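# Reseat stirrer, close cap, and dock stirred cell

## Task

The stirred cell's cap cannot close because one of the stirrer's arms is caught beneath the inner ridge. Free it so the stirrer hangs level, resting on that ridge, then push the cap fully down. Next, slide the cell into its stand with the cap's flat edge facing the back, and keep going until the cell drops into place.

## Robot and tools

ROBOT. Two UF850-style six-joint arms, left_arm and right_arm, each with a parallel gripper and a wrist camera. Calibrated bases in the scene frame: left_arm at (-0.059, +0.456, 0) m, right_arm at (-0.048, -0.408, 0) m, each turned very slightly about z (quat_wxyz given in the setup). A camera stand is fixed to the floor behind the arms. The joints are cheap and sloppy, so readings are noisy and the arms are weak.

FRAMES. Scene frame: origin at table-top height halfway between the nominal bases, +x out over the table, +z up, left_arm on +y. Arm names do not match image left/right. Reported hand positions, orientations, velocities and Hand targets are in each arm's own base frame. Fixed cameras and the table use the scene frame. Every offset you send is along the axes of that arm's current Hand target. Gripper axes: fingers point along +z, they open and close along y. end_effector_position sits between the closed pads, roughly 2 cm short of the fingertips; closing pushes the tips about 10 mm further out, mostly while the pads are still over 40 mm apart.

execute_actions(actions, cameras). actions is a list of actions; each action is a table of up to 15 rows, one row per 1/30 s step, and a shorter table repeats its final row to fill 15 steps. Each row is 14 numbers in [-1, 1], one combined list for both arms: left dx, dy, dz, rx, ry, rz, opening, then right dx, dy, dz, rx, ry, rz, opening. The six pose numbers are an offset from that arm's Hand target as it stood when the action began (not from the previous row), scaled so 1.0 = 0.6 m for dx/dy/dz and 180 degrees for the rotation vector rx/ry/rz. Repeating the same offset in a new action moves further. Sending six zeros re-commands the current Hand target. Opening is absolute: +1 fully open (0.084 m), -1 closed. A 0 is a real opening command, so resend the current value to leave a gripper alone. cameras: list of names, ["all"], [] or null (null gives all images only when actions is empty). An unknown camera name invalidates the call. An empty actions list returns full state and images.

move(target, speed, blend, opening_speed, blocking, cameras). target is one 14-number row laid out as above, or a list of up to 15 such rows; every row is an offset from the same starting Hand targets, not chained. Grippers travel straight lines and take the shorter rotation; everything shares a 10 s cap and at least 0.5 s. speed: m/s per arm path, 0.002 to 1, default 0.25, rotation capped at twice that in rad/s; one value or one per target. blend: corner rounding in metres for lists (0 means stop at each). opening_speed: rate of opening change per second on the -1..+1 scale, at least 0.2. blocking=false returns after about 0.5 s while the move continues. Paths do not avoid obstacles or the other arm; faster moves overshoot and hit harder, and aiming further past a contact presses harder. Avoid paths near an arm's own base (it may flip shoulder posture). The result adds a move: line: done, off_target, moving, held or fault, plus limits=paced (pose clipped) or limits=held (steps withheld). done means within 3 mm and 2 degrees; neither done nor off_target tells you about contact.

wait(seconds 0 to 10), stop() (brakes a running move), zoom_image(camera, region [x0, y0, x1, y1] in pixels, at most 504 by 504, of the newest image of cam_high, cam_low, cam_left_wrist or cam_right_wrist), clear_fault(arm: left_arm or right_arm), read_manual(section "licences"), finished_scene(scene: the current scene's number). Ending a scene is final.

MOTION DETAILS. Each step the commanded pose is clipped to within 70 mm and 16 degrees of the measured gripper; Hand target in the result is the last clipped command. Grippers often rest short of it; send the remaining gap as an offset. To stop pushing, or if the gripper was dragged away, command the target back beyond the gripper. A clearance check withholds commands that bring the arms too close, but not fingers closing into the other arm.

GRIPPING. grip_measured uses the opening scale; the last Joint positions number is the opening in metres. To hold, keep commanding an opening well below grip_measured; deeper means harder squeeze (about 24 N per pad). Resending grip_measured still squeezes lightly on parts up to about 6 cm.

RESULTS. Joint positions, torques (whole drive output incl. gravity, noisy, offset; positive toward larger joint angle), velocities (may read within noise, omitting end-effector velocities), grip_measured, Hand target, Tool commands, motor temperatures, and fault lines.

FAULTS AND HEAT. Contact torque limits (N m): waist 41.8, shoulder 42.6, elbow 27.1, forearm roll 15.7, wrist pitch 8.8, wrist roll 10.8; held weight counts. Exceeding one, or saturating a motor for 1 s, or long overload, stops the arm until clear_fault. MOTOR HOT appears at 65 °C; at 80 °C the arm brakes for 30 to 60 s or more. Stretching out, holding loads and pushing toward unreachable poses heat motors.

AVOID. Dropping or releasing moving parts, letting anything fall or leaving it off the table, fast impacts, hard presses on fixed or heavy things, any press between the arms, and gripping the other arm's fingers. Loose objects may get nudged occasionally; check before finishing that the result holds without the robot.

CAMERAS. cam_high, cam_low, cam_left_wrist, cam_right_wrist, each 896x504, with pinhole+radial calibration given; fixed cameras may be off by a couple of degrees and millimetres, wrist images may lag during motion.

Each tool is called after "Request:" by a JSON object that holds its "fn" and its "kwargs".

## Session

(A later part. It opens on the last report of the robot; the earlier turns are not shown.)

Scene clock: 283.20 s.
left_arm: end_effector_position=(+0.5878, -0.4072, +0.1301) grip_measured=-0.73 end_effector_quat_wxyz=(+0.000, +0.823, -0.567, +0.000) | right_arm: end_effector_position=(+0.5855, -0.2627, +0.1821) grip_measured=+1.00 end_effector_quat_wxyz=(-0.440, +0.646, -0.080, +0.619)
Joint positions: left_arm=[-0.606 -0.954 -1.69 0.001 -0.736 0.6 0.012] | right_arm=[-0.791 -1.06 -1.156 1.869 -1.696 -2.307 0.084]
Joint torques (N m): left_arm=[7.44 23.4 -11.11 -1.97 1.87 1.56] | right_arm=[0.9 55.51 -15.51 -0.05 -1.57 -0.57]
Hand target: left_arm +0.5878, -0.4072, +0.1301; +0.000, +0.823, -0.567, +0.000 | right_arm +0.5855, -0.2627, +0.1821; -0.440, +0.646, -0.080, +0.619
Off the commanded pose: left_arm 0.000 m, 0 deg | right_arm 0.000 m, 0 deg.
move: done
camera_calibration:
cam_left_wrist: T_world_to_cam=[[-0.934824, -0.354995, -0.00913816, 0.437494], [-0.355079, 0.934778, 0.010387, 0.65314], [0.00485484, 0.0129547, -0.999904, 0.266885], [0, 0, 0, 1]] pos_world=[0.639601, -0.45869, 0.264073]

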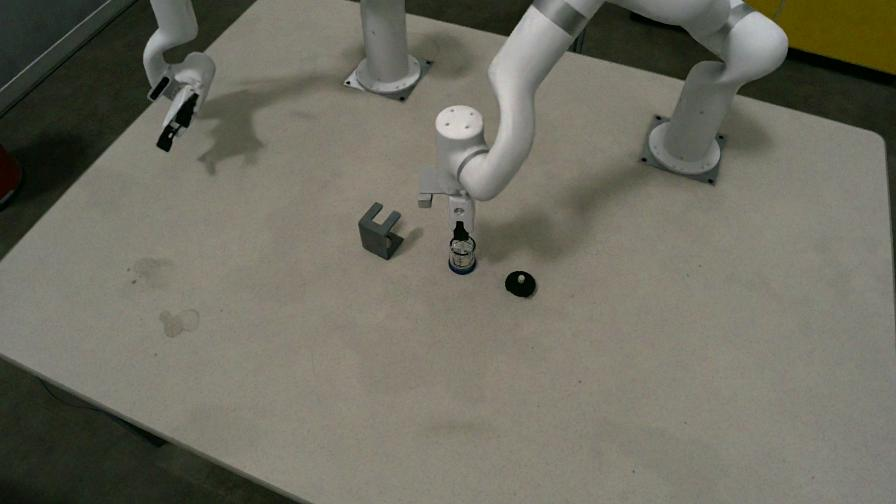

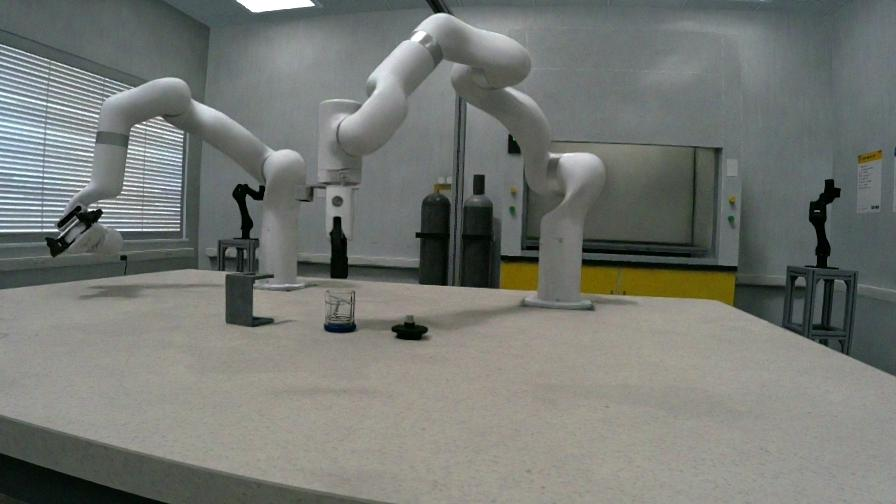

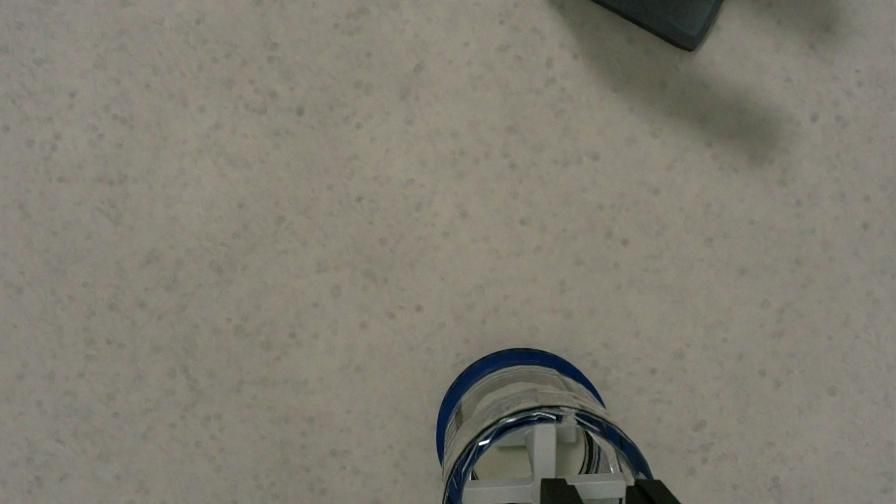

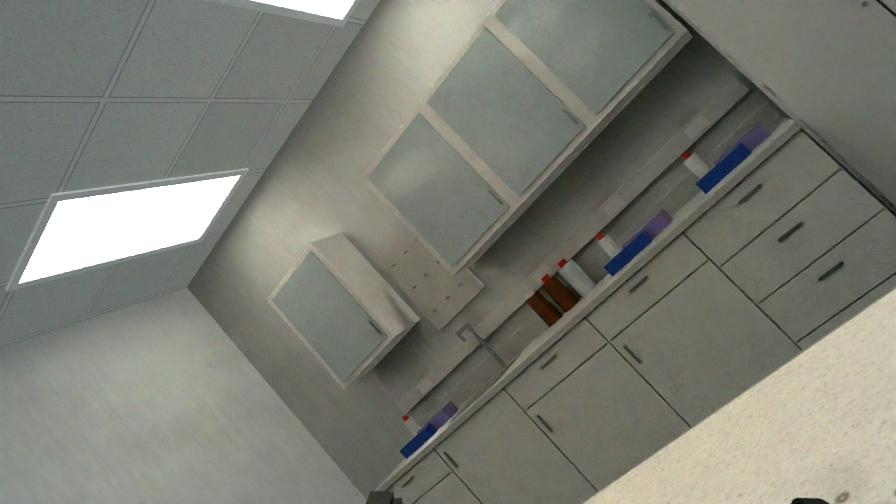

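Request:
{"fn": "move", "kwargs": {"target": [0,-0.009,0,0,0,0,-0.64,0,0,0,0,0,0,1], "speed": 0.05}}

Request:
{"fn": "move", "kwargs": {"target": [0,0,0.048,0,0,0,-0.64,0,0,0,0,0,0,1], "speed": 0.04, "cameras": ["all"]}}

Request:
{"fn": "zoom_image", "kwargs": {"camera": "cam_low", "region": [290, 230, 390, 340]}}

Request:
{"fn": "zoom_image", "kwargs": {"camera": "cam_high", "region": [430, 210, 500, 280]}}

Request:
{"fn": "zoom_image", "kwargs": {"camera": "cam_left_wrist", "region": [400, 250, 800, 504]}}

Scene clock: 301.43 s.
left_arm: end_effector_position=(+0.5929, -0.4053, +0.1301) grip_measured=-0.66 end_effector_quat_wxyz=(+0.000, +0.823, -0.567, +0.000) | right_arm: end_effector_position=(+0.5855, -0.2627, +0.1821) grip_measured=+1.00 end_effector_quat_wxyz=(-0.440, +0.646, -0.080, +0.619)
Joint positions: left_arm=[-0.6 -0.961 -1.704 0.001 -0.743 0.606 0.015] | right_arm=[-0.791 -1.06 -1.156 1.869 -1.696 -2.307 0.084]
Joint torques (N m): left_arm=[8.76 22.88 -32.19 -1.96 -1.32 1.46] | right_arm=[0.96 54.45 -15.65 0.22 -1.69 -0.54]
Hand target: left_arm +0.5929, -0.4053, +0.1301; +0.000, +0.823, -0.567, +0.000 | right_arm +0.5855, -0.2627, +0.1821; -0.440, +0.646, -0.080, +0.619
Off the commanded pose: left_arm 0.000 m, 0 deg | right_arm 0.000 m, 0 deg.
move: done

Scene clock: 302.50 s.
left_arm: end_effector_position=(+0.5932, -0.4055, +0.1023) grip_measured=-0.66 end_effector_quat_wxyz=(+0.000, +0.823, -0.567, +0.000) | right_arm: end_effector_position=(+0.5855, -0.2627, +0.1821) grip_measured=+1.00 end_effector_quat_wxyz=(-0.440, +0.646, -0.080, +0.619)
Joint positions: left_arm=[-0.6 -1.001 -1.704 0.001 -0.703 0.606 0.015] | right_arm=[-0.791 -1.06 -1.156 1.869 -1.696 -2.307 0.084]
Joint torques (N m): left_arm=[8.26 10.13 -14.96 0.06 1.76 0.74] | right_arm=[0.77 56.73 -15.99 0.44 -1.61 -0.62]
Hand target: left_arm +0.5929, -0.4052, +0.1013; +0.000, +0.823, -0.567, +0.000 | right_arm +0.5855, -0.2627, +0.1821; -0.440, +0.646, -0.080, +0.619
Off the commanded pose: left_arm 0.001 m, 0 deg | right_arm 0.000 m, 0 deg.
move: done
camera_calibration:
cam_left_wrist: T_world_to_cam=[[-0.934814, -0.354998, -0.00994048, 0.442922], [-0.355085, 0.934789, 0.00911951, 0.653897], [0.00605485, 0.0120548, -0.999909, 0.237953], [0, 0, 0, 1]] pos_world=[0.644798, -0.456888, 0.236371]

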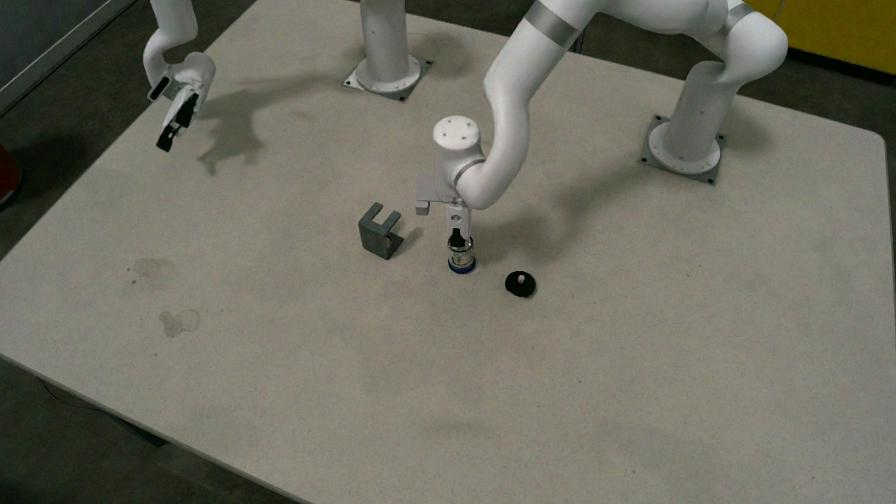

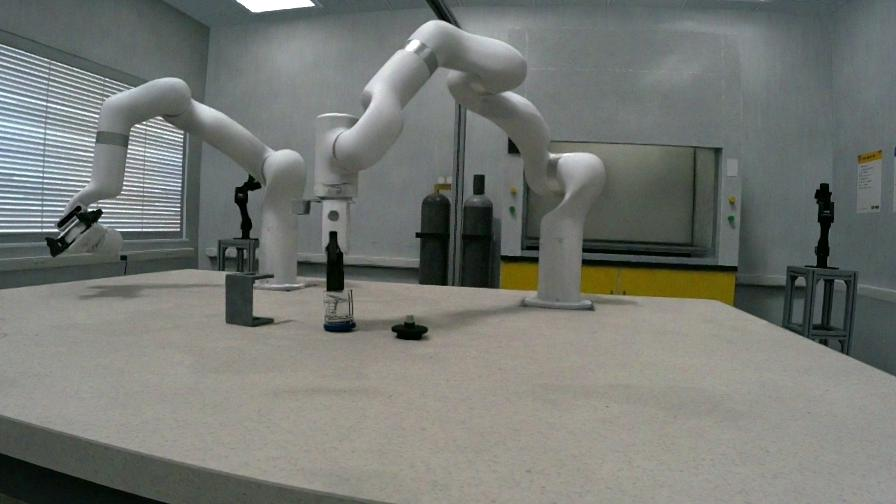

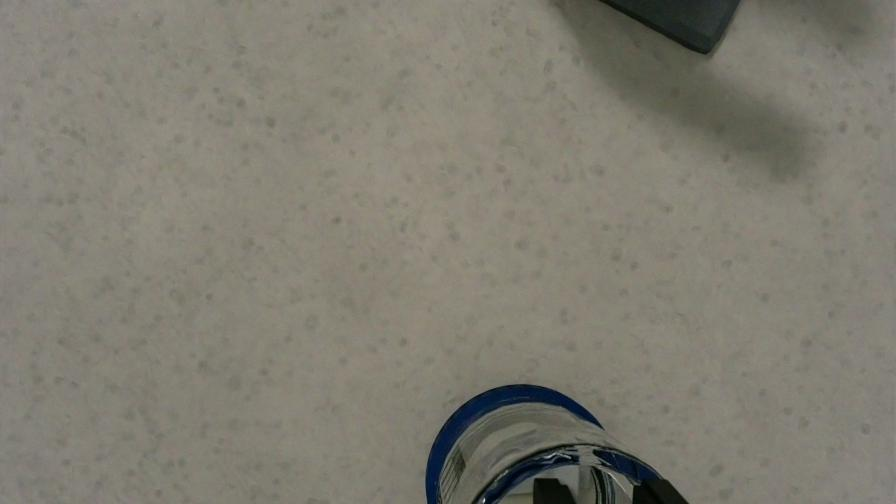

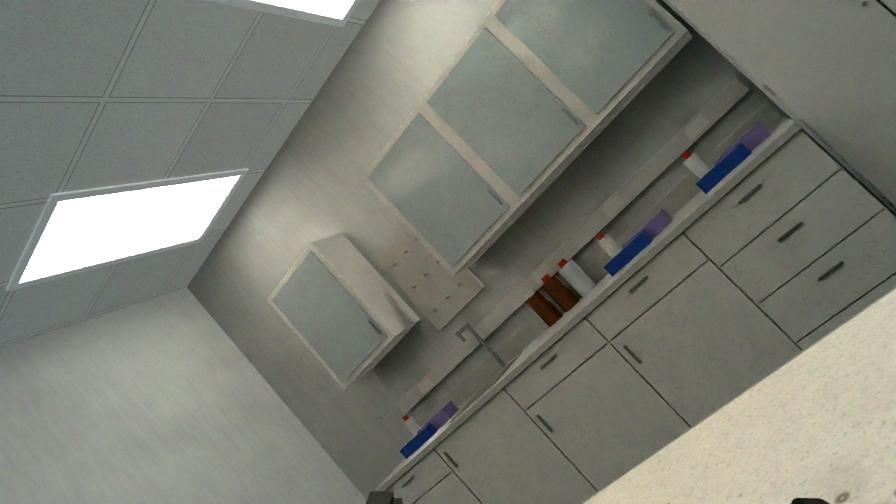

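Scaled by 4.582.

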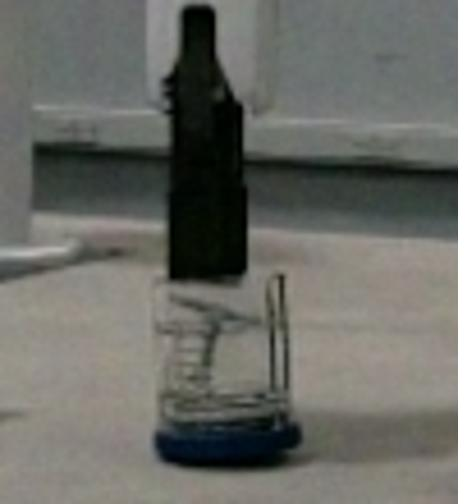

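Scaled by 7.200.

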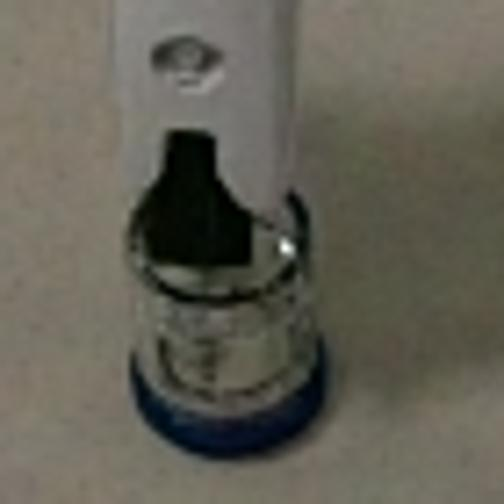

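Scaled by 1.260.

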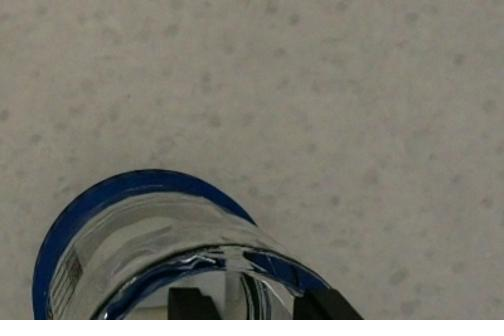

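Request:
{"fn": "move", "kwargs": {"target": [[0,0,-0.01,0,0,0,-0.71,0,0,0,0,0,0,1],[-0.006,0,-0.01,0,0,0,-0.71,0,0,0,0,0,0,1],[-0.006,0,0.003,0,0,0,-0.71,0,0,0,0,0,0,1]], "speed": 0.04, "cameras": ["all"]}}

Request:
{"fn": "zoom_image", "kwargs": {"camera": "cam_low", "region": [290, 230, 390, 340]}}

Request:
{"fn": "zoom_image", "kwargs": {"camera": "cam_left_wrist", "region": [400, 350, 800, 504]}}

Scene clock: 321.03 s.
left_arm: end_effector_position=(+0.6024, -0.4092, +0.1379) grip_measured=-0.73 end_effector_quat_wxyz=(-0.001, +0.823, -0.567, +0.026) | right_arm: end_effector_position=(+0.5855, -0.2627, +0.1821) grip_measured=+1.00 end_effector_quat_wxyz=(-0.440, +0.646, -0.080, +0.619)
Joint positions: left_arm=[-0.597 -0.945 -1.692 0.001 -0.695 0.609 0.012] | right_arm=[-0.791 -1.06 -1.156 1.869 -1.696 -2.307 0.084]
Joint torques (N m): left_arm=[-0.05 76.26 -14.51 0.59 0.26 -0.06] | right_arm=[0.96 55.81 -15.8 0.18 -1.67 -0.51]
Hand target: left_arm +0.6024, -0.4092, +0.1379; -0.001, +0.823, -0.567, +0.026 (not the last commanded pose) | right_arm +0.5855, -0.2627, +0.1821; -0.440, +0.646, -0.080, +0.619
Tool commands: left_gripper/opening=-0.71 right_gripper/opening=+1.0
Off the commanded pose: left_arm 0.041 m, 3 deg | right_arm 0.000 m, 0 deg.
TORQUE FAULT: the external load on joint 2 (shoulder) of the left arm reached its load limit, and that arm stopped. The contact can be on any part of that arm beyond that joint, not only on its tool. A torque fault puts only its own arm into a fault stop. That arm's remaining commands of this call were not run. The hold on joint 2 (shoulder) of that arm was moved back by the arm itself, up to 3 degrees, as the stop began. That arm is still stopped at the end of this call. While its stop runs, that arm, its gripper or tool too, takes no new command.
CLEAR FAULT: the left arm stays stopped (state 4) until you call clear_fault(arm="left_arm").
End effector pose when the fault began: left_arm: position (+0.5920, -0.4022, +0.1017), quat_wxyz (+0.000, +0.823, -0.568, +0.001)
Joint positions when the fault began: left_arm=[-0.597 -0.994 -1.691 0.001 -0.695 0.609 0.012]
move: fault (left_arm)
camera_calibration:
cam_left_wrist: T_world_to_cam=[[-0.933787, -0.355678, -0.0391723, 0.453722], [-0.354572, 0.934464, -0.0324889, 0.665615], [0.0481607, -0.0164483, -0.998704, 0.236303], [0, 0, 0, 1]] pos_world=[0.648308, -0.456727, 0.275395]

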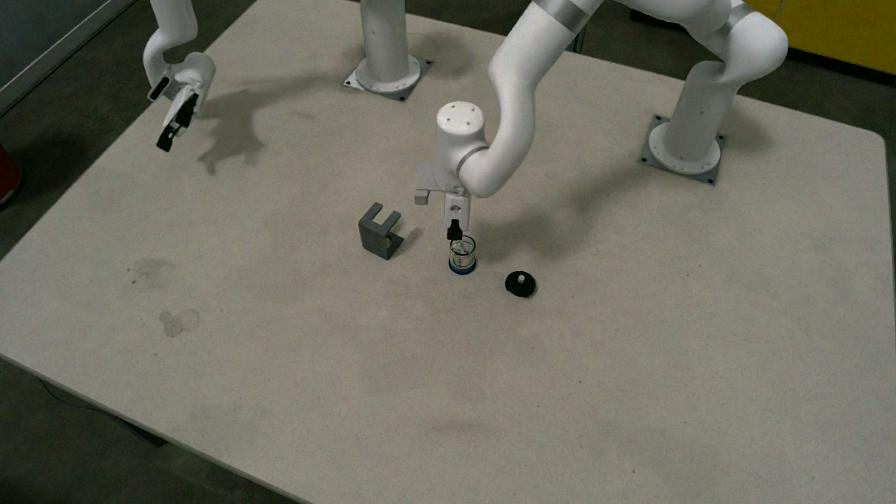

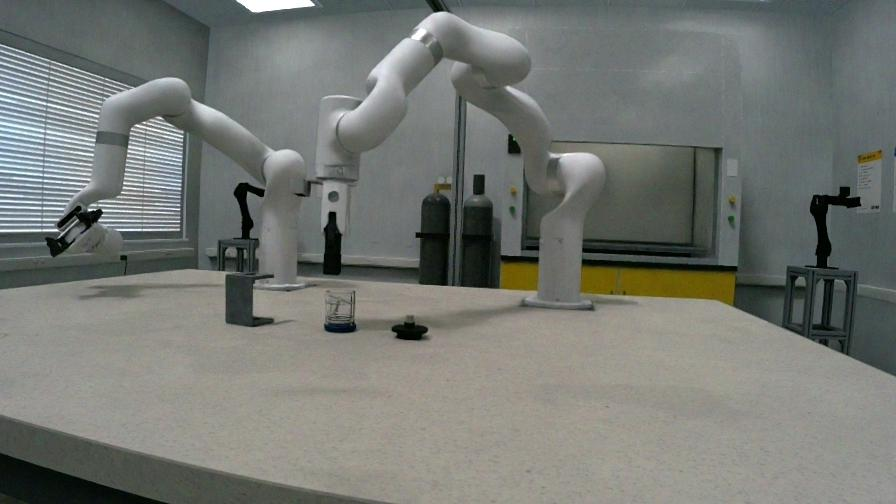

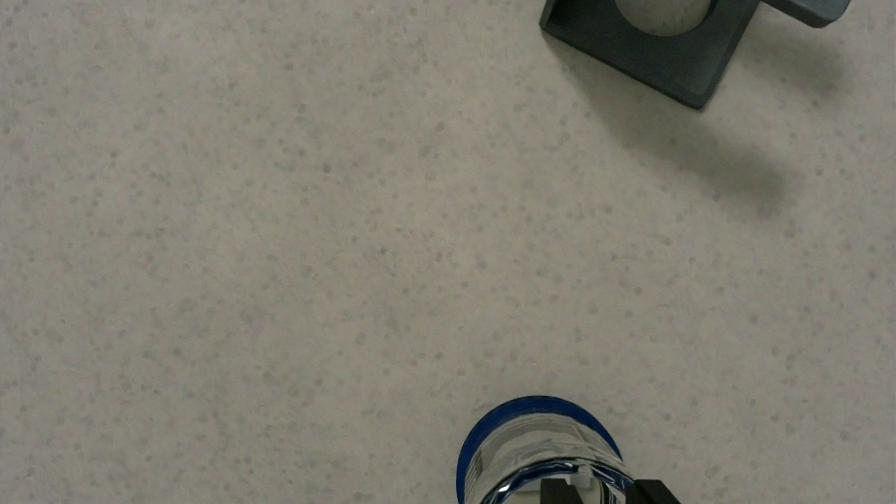

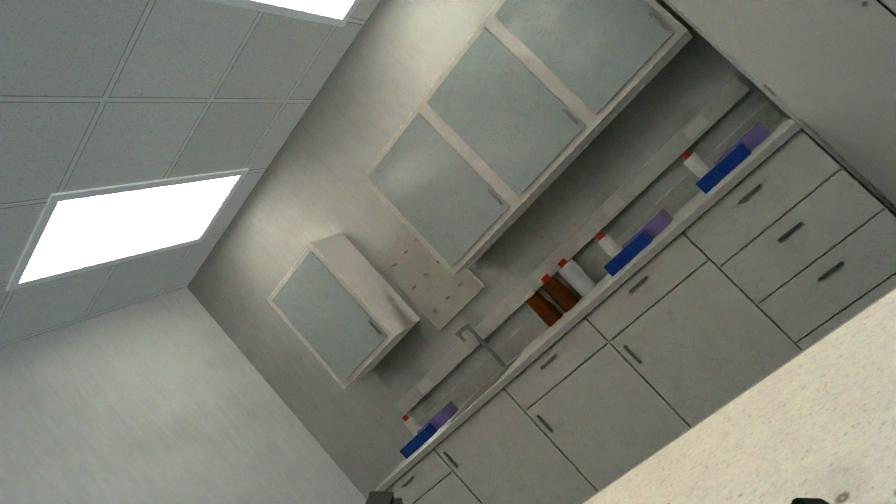

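Scaled by 4.582.

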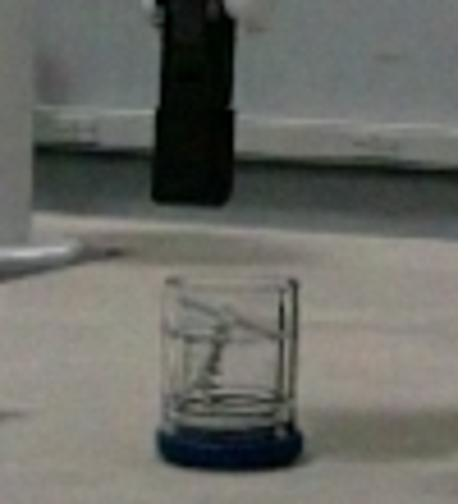

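Scaled by 1.260.

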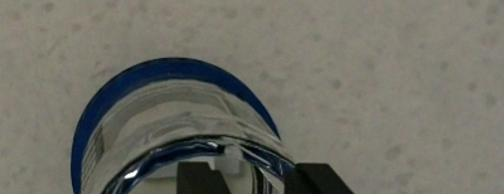

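Request:
{"fn": "clear_fault", "kwargs": {"arm": "left_arm"}}

Request:
{"fn": "move", "kwargs": {"target": [-0.018,0.006,0.004,-0.0099,-0.0133,0,-0.71,0,0,0,0,0,0,1], "speed": 0.05, "cameras": ["all"]}}

Request:
{"fn": "zoom_image", "kwargs": {"camera": "cam_low", "region": [290, 230, 390, 340]}}

Request:
{"fn": "zoom_image", "kwargs": {"camera": "cam_high", "region": [430, 210, 500, 280]}}

Request:
{"fn": "zoom_image", "kwargs": {"camera": "cam_left_wrist", "region": [400, 350, 800, 504]}}

Scene clock: 342.23 s.
left_arm: end_effector_position=(+0.6024, -0.4092, +0.1379) grip_measured=-0.73 end_effector_quat_wxyz=(-0.001, +0.823, -0.567, +0.026) | right_arm: end_effector_position=(+0.5855, -0.2627, +0.1821) grip_measured=+1.00 end_effector_quat_wxyz=(-0.440, +0.646, -0.080, +0.619)
Joint positions: left_arm=[-0.597 -0.945 -1.692 0.001 -0.695 0.609 0.012] | right_arm=[-0.791 -1.06 -1.156 1.869 -1.696 -2.307 0.084]
Joint torques (N m): left_arm=[0.46 75.58 -14.34 0.41 0.2 0.02] | right_arm=[0 55.71 -16.05 0.41 -1.66 -0.64]
Hand target: left_arm +0.6024, -0.4092, +0.1379; -0.001, +0.823, -0.567, +0.026 (not the last commanded pose) | right_arm +0.5855, -0.2627, +0.1821; -0.440, +0.646, -0.080, +0.619
Tool commands: left_gripper/opening=-0.71 right_gripper/opening=+1.0
Off the commanded pose: left_arm 0.041 m, 3 deg | right_arm 0.000 m, 0 deg.
TORQUE FAULT, CONTINUED: the left arm's stop, for the torque fault of joint 2 (shoulder) that an earlier result reported, is over. The call counts as one of the actions that you can send in this scene. The hold on joint 2 (shoulder) of that arm was moved back by the arm itself, up to 3 degrees, as the stop began. That arm's target is now where it stood when the stop ended, not its last command. That arm keeps its grip as last carried out and accepts commands again: back off and push less far.
CLEAR FAULT: your call cleared the left arm's torque fault. If a joint's load stays at its limit, that arm stops again at once.

Scene clock: 343.10 s.
left_arm: end_effector_position=(+0.5953, -0.4005, +0.1349) grip_measured=-0.73 end_effector_quat_wxyz=(+0.000, +0.823, -0.568, +0.000) | right_arm: end_effector_position=(+0.5855, -0.2627, +0.1821) grip_measured=+1.00 end_effector_quat_wxyz=(-0.440, +0.646, -0.080, +0.619)
Joint positions: left_arm=[-0.592 -0.953 -1.701 -0.001 -0.748 0.616 0.012] | right_arm=[-0.791 -1.06 -1.156 1.869 -1.696 -2.307 0.084]
Joint torques (N m): left_arm=[10.81 22.95 -31.97 -2.02 -1.68 1.41] | right_arm=[-0.09 55.78 -15.75 0.48 -1.75 -0.72]
Hand target: left_arm +0.5953, -0.4005, +0.1349; +0.000, +0.823, -0.568, +0.000 | right_arm +0.5855, -0.2627, +0.1821; -0.440, +0.646, -0.080, +0.619
Off the commanded pose: left_arm 0.000 m, 0 deg | right_arm 0.000 m, 0 deg.
move: done
camera_calibration:
cam_left_wrist: T_world_to_cam=[[-0.934825, -0.355017, -0.00813847, 0.446817], [-0.355083, 0.93479, 0.00916227, 0.649673], [0.004355, 0.011455, -0.999925, 0.271211], [0, 0, 0, 1]] pos_world=[0.647202, -0.451787, 0.268875]

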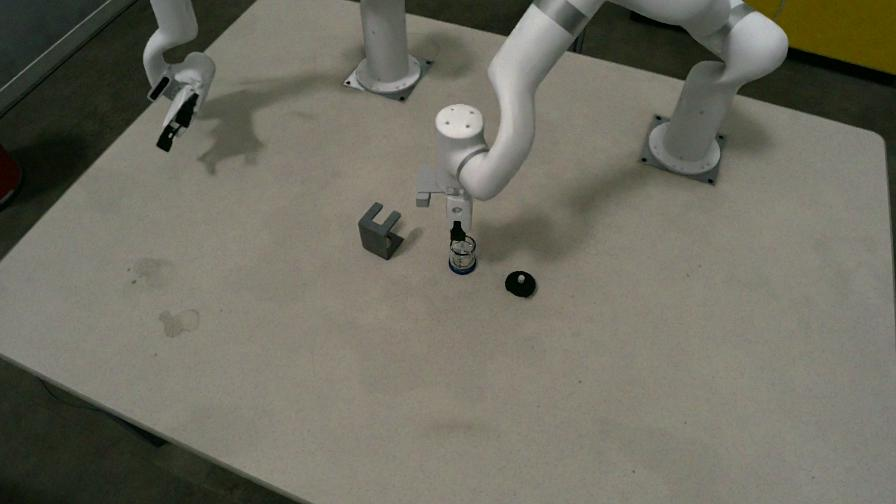

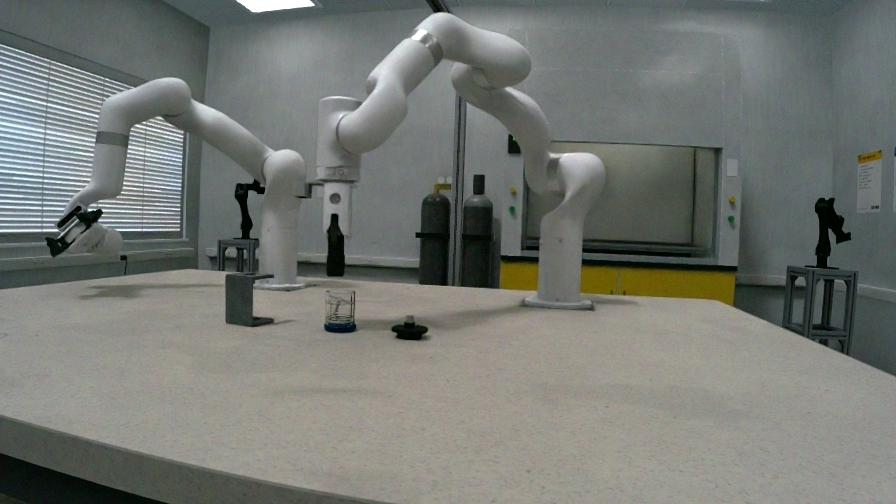

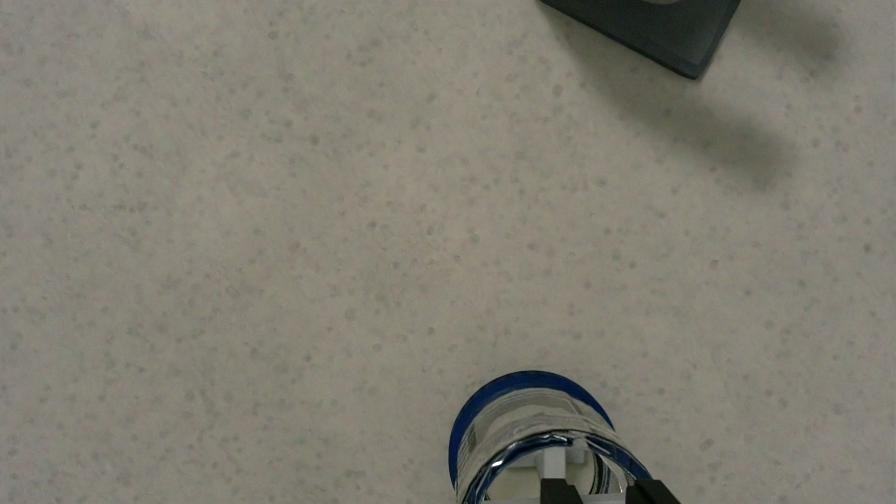

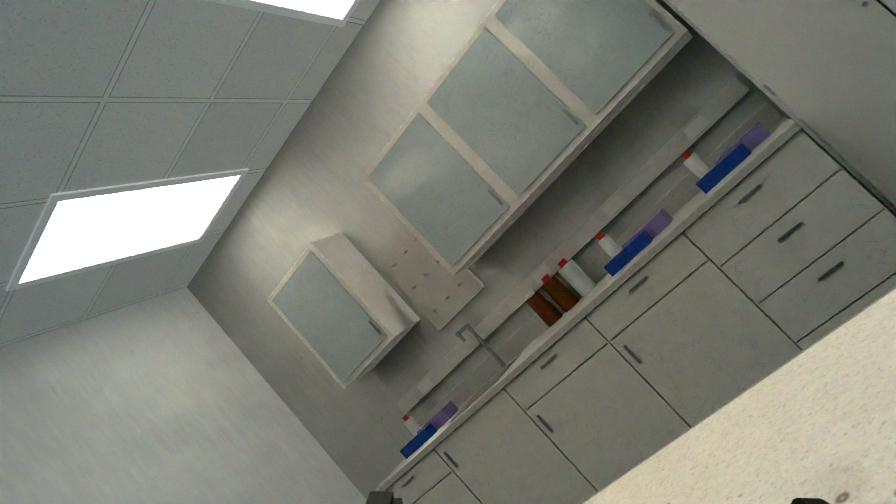

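Scaled by 4.582.

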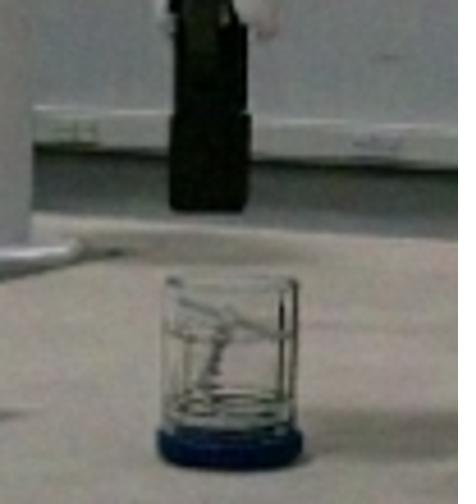

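Scaled by 7.200.

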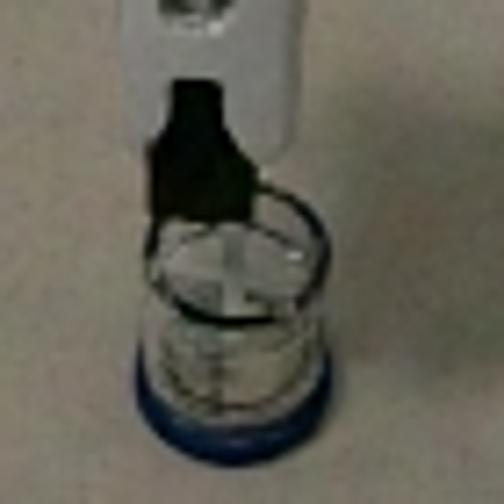

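Scaled by 1.260.

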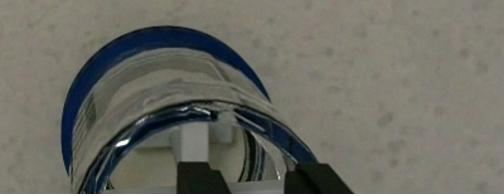

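Request:
{"fn": "move", "kwargs": {"target": [-0.0065,-0.0095,0.0,0,0,0,-0.68,0,0,0,0,0,0,1], "speed": 0.05, "cameras": ["all"]}}

Request:
{"fn": "zoom_image", "kwargs": {"camera": "cam_low", "region": [290, 230, 390, 340]}}

Request:
{"fn": "zoom_image", "kwargs": {"camera": "cam_high", "region": [430, 210, 500, 280]}}

Request:
{"fn": "zoom_image", "kwargs": {"camera": "cam_left_wrist", "region": [400, 350, 800, 504]}}

Scene clock: 369.67 s.
left_arm: end_effector_position=(+0.5992, -0.3949, +0.1349) grip_measured=-0.70 end_effector_quat_wxyz=(+0.000, +0.823, -0.568, +0.000) | right_arm: end_effector_position=(+0.5855, -0.2627, +0.1821) grip_measured=+1.00 end_effector_quat_wxyz=(-0.440, +0.646, -0.080, +0.619)
Joint positions: left_arm=[-0.582 -0.953 -1.701 -0.001 -0.748 0.625 0.013] | right_arm=[-0.791 -1.06 -1.156 1.869 -1.696 -2.307 0.084]
Joint torques (N m): left_arm=[9.13 23.8 -32.06 -1.57 -1.63 1.6] | right_arm=[0.03 56.06 -15.79 0.42 -1.73 -0.66]
Hand target: left_arm +0.5992, -0.3948, +0.1349; +0.000, +0.823, -0.568, +0.000 | right_arm +0.5855, -0.2627, +0.1821; -0.440, +0.646, -0.080, +0.619
Off the commanded pose: left_arm 0.000 m, 0 deg | right_arm 0.000 m, 0 deg.
move: done
camera_calibration:
cam_left_wrist: T_world_to_cam=[[-0.934825, -0.355017, -0.00804499, 0.452426], [-0.355082, 0.93479, 0.00919779, 0.645813], [0.004255, 0.011455, -0.999925, 0.271196], [0, 0, 0, 1]] pos_world=[0.651102, -0.446187, 0.268875]

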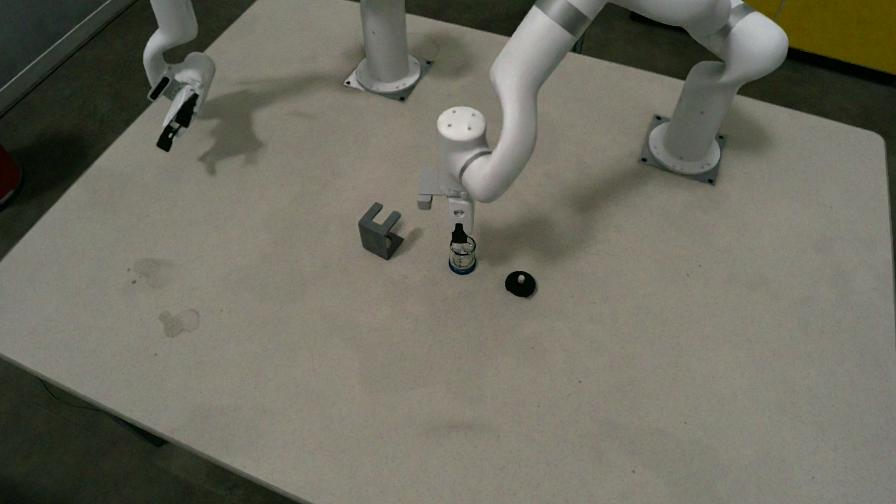

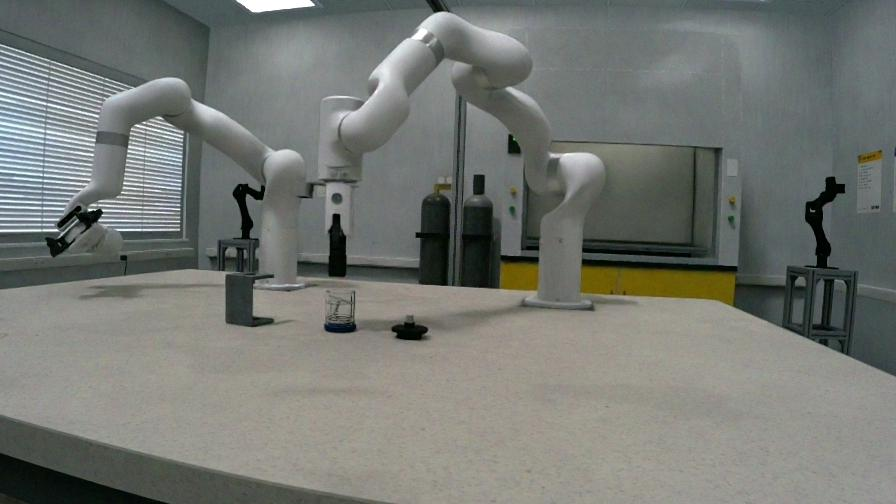

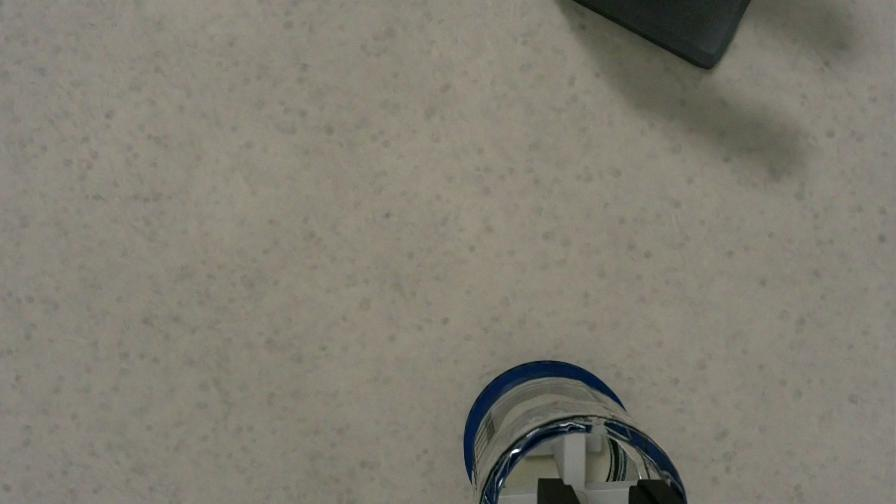

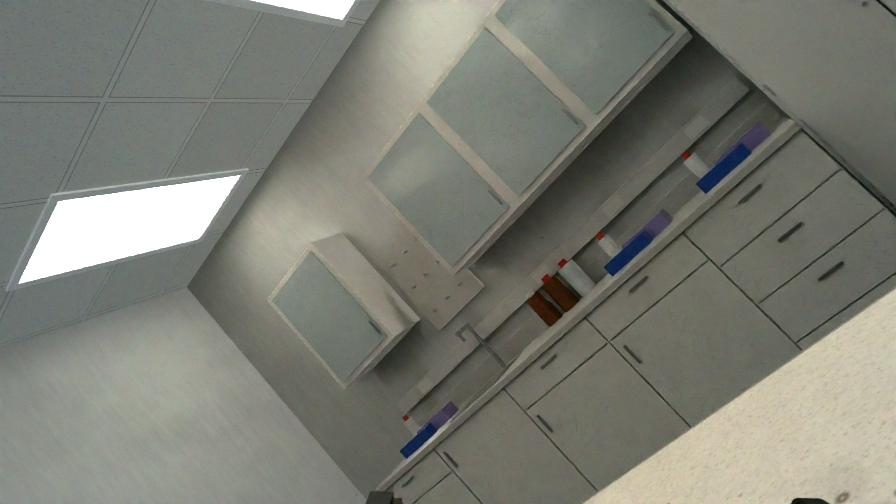

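Scaled by 4.582.

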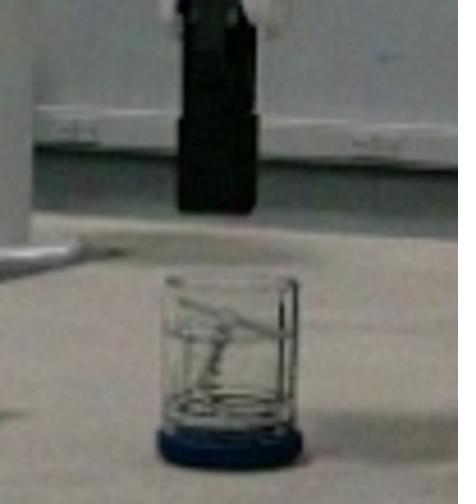

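Scaled by 7.200.

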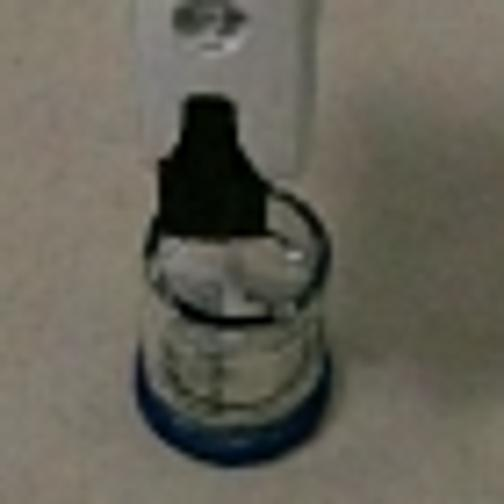

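Scaled by 1.260.

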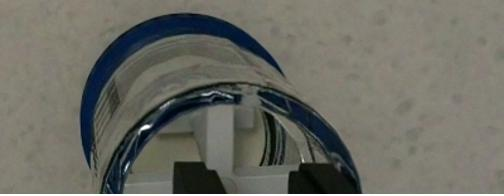

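Request:
{"fn": "move", "kwargs": {"target": [[-0.003,0,0,0,0,0,-0.68,0,0,0,0,0,0,1],[-0.003,0,0.06,0,0,0,-0.68,0,0,0,0,0,0,1]], "speed": 0.04, "cameras": ["all"]}}

Request:
{"fn": "zoom_image", "kwargs": {"camera": "cam_low", "region": [290, 230, 390, 340]}}

Request:
{"fn": "zoom_image", "kwargs": {"camera": "cam_left_wrist", "region": [400, 350, 800, 504]}}

Scene clock: 379.47 s.
left_arm: end_effector_position=(+0.5986, -0.3931, +0.0989) grip_measured=-0.70 end_effector_quat_wxyz=(+0.000, +0.823, -0.567, +0.000) | right_arm: end_effector_position=(+0.5855, -0.2627, +0.1821) grip_measured=+1.00 end_effector_quat_wxyz=(-0.440, +0.646, -0.080, +0.619)
Joint positions: left_arm=[-0.581 -1 -1.695 -0.001 -0.695 0.627 0.013] | right_arm=[-0.791 -1.06 -1.156 1.869 -1.696 -2.307 0.084]
Joint torques (N m): left_arm=[7.48 24.87 -31.27 -1.84 1.89 1.48] | right_arm=[0.38 55.63 -16.19 0.2 -1.68 -0.61]
Hand target: left_arm +0.5986, -0.3932, +0.0989; +0.000, +0.823, -0.568, +0.000 | right_arm +0.5855, -0.2627, +0.1821; -0.440, +0.646, -0.080, +0.619
Off the commanded pose: left_arm 0.000 m, 0 deg | right_arm 0.000 m, 0 deg.
move: done
camera_calibration:
cam_left_wrist: T_world_to_cam=[[-0.934825, -0.355017, -0.00804499, 0.452086], [-0.355082, 0.93479, 0.00919779, 0.644306], [0.004255, 0.011455, -0.999925, 0.235182], [0, 0, 0, 1]] pos_world=[0.650402, -0.444487, 0.232875]

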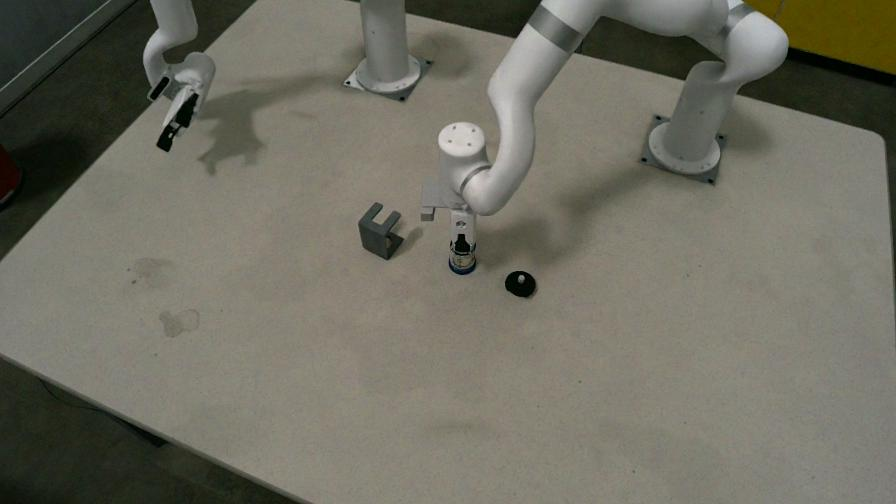

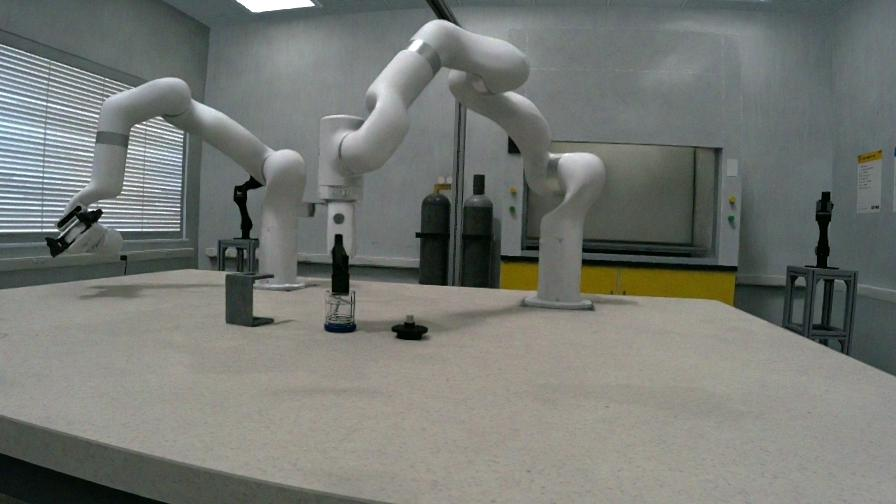

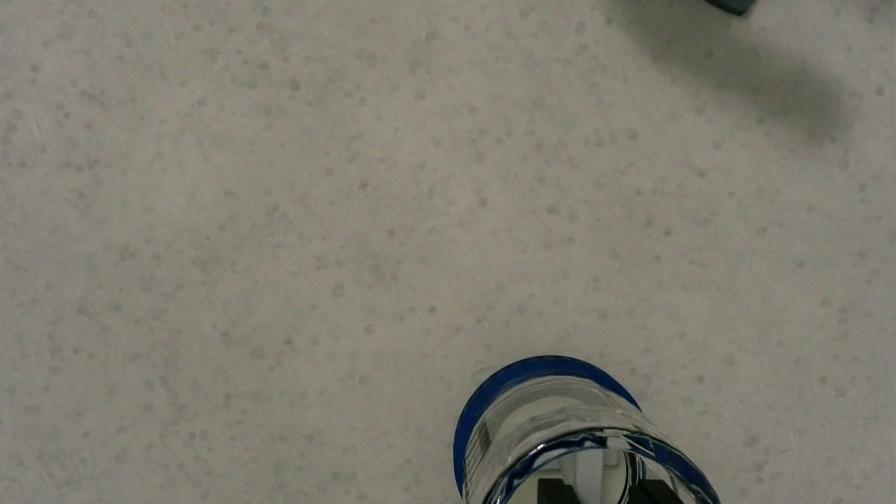

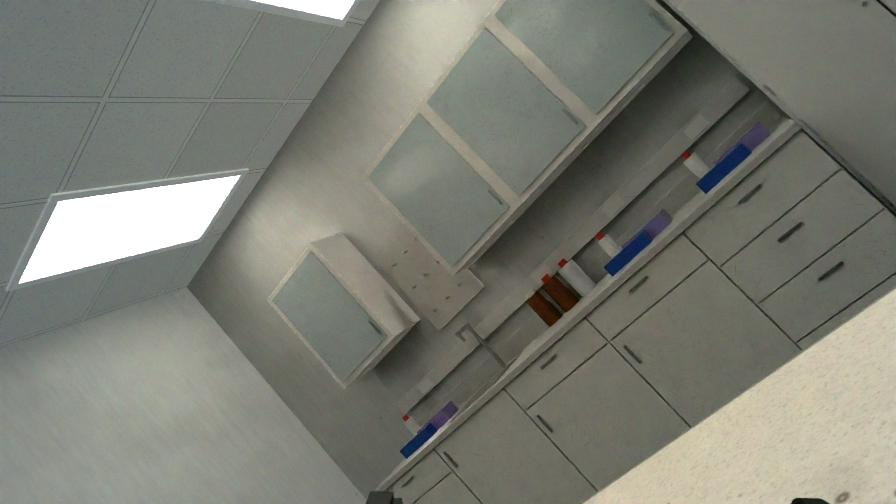

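Scaled by 4.582.

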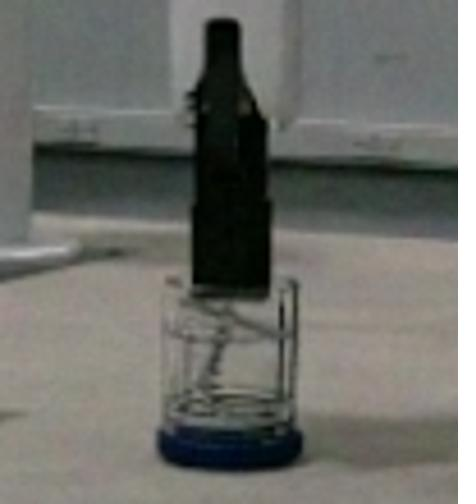

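Scaled by 1.260.

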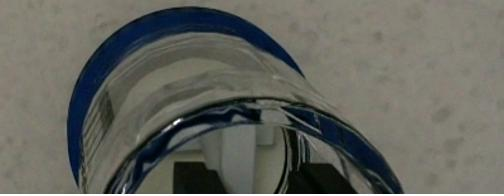

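Request:
{"fn": "move", "kwargs": {"target": [[0.0045,0,0,0,0,0,-0.68,0,0,0,0,0,0,1],[0.0045,0,0.008,0,0,0,-0.68,0,0,0,0,0,0,1]], "speed": 0.03, "cameras": ["cam_low"]}}

Request:
{"fn": "zoom_image", "kwargs": {"camera": "cam_low", "region": [310, 270, 370, 340]}}

Scene clock: 384.70 s.
left_arm: end_effector_position=(+0.5995, -0.3957, +0.0941) grip_measured=-0.70 end_effector_quat_wxyz=(+0.000, +0.823, -0.568, +0.000) | right_arm: end_effector_position=(+0.5855, -0.2627, +0.1821) grip_measured=+1.00 end_effector_quat_wxyz=(-0.440, +0.646, -0.080, +0.619)
Joint positions: left_arm=[-0.583 -1.013 -1.706 -0.001 -0.693 0.625 0.013] | right_arm=[-0.791 -1.06 -1.156 1.869 -1.696 -2.307 0.084]
Joint torques (N m): left_arm=[-7.74 24.48 -31.56 -2.2 1.94 -1.13] | right_arm=[0.06 55.94 -15.74 0.58 -1.64 -0.6]
Hand target: left_arm +0.5995, -0.3957, +0.0941; +0.000, +0.823, -0.568, +0.000 | right_arm +0.5855, -0.2627, +0.1821; -0.440, +0.646, -0.080, +0.619
Off the commanded pose: left_arm 0.000 m, 0 deg | right_arm 0.000 m, 0 deg.
move: done
Images, in order (width x height): cam_low 896x504.

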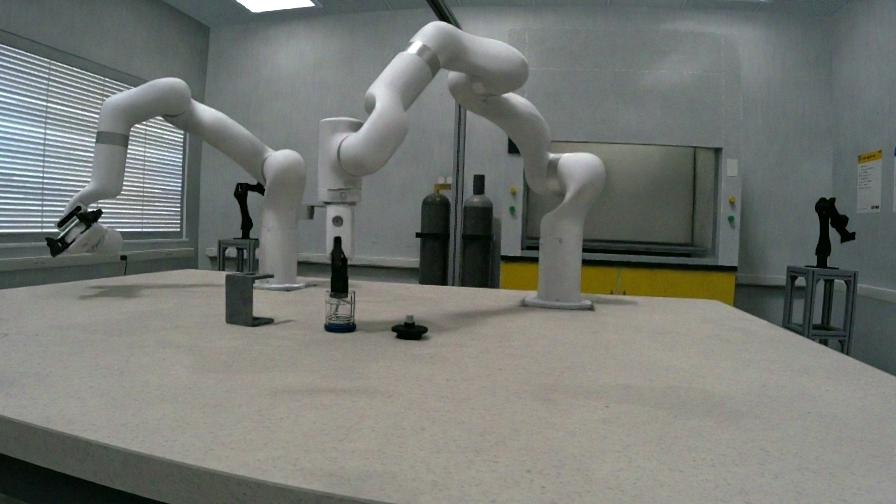

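Scaled by 7.200.

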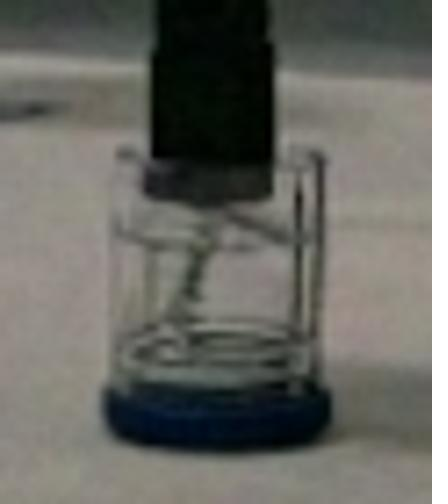

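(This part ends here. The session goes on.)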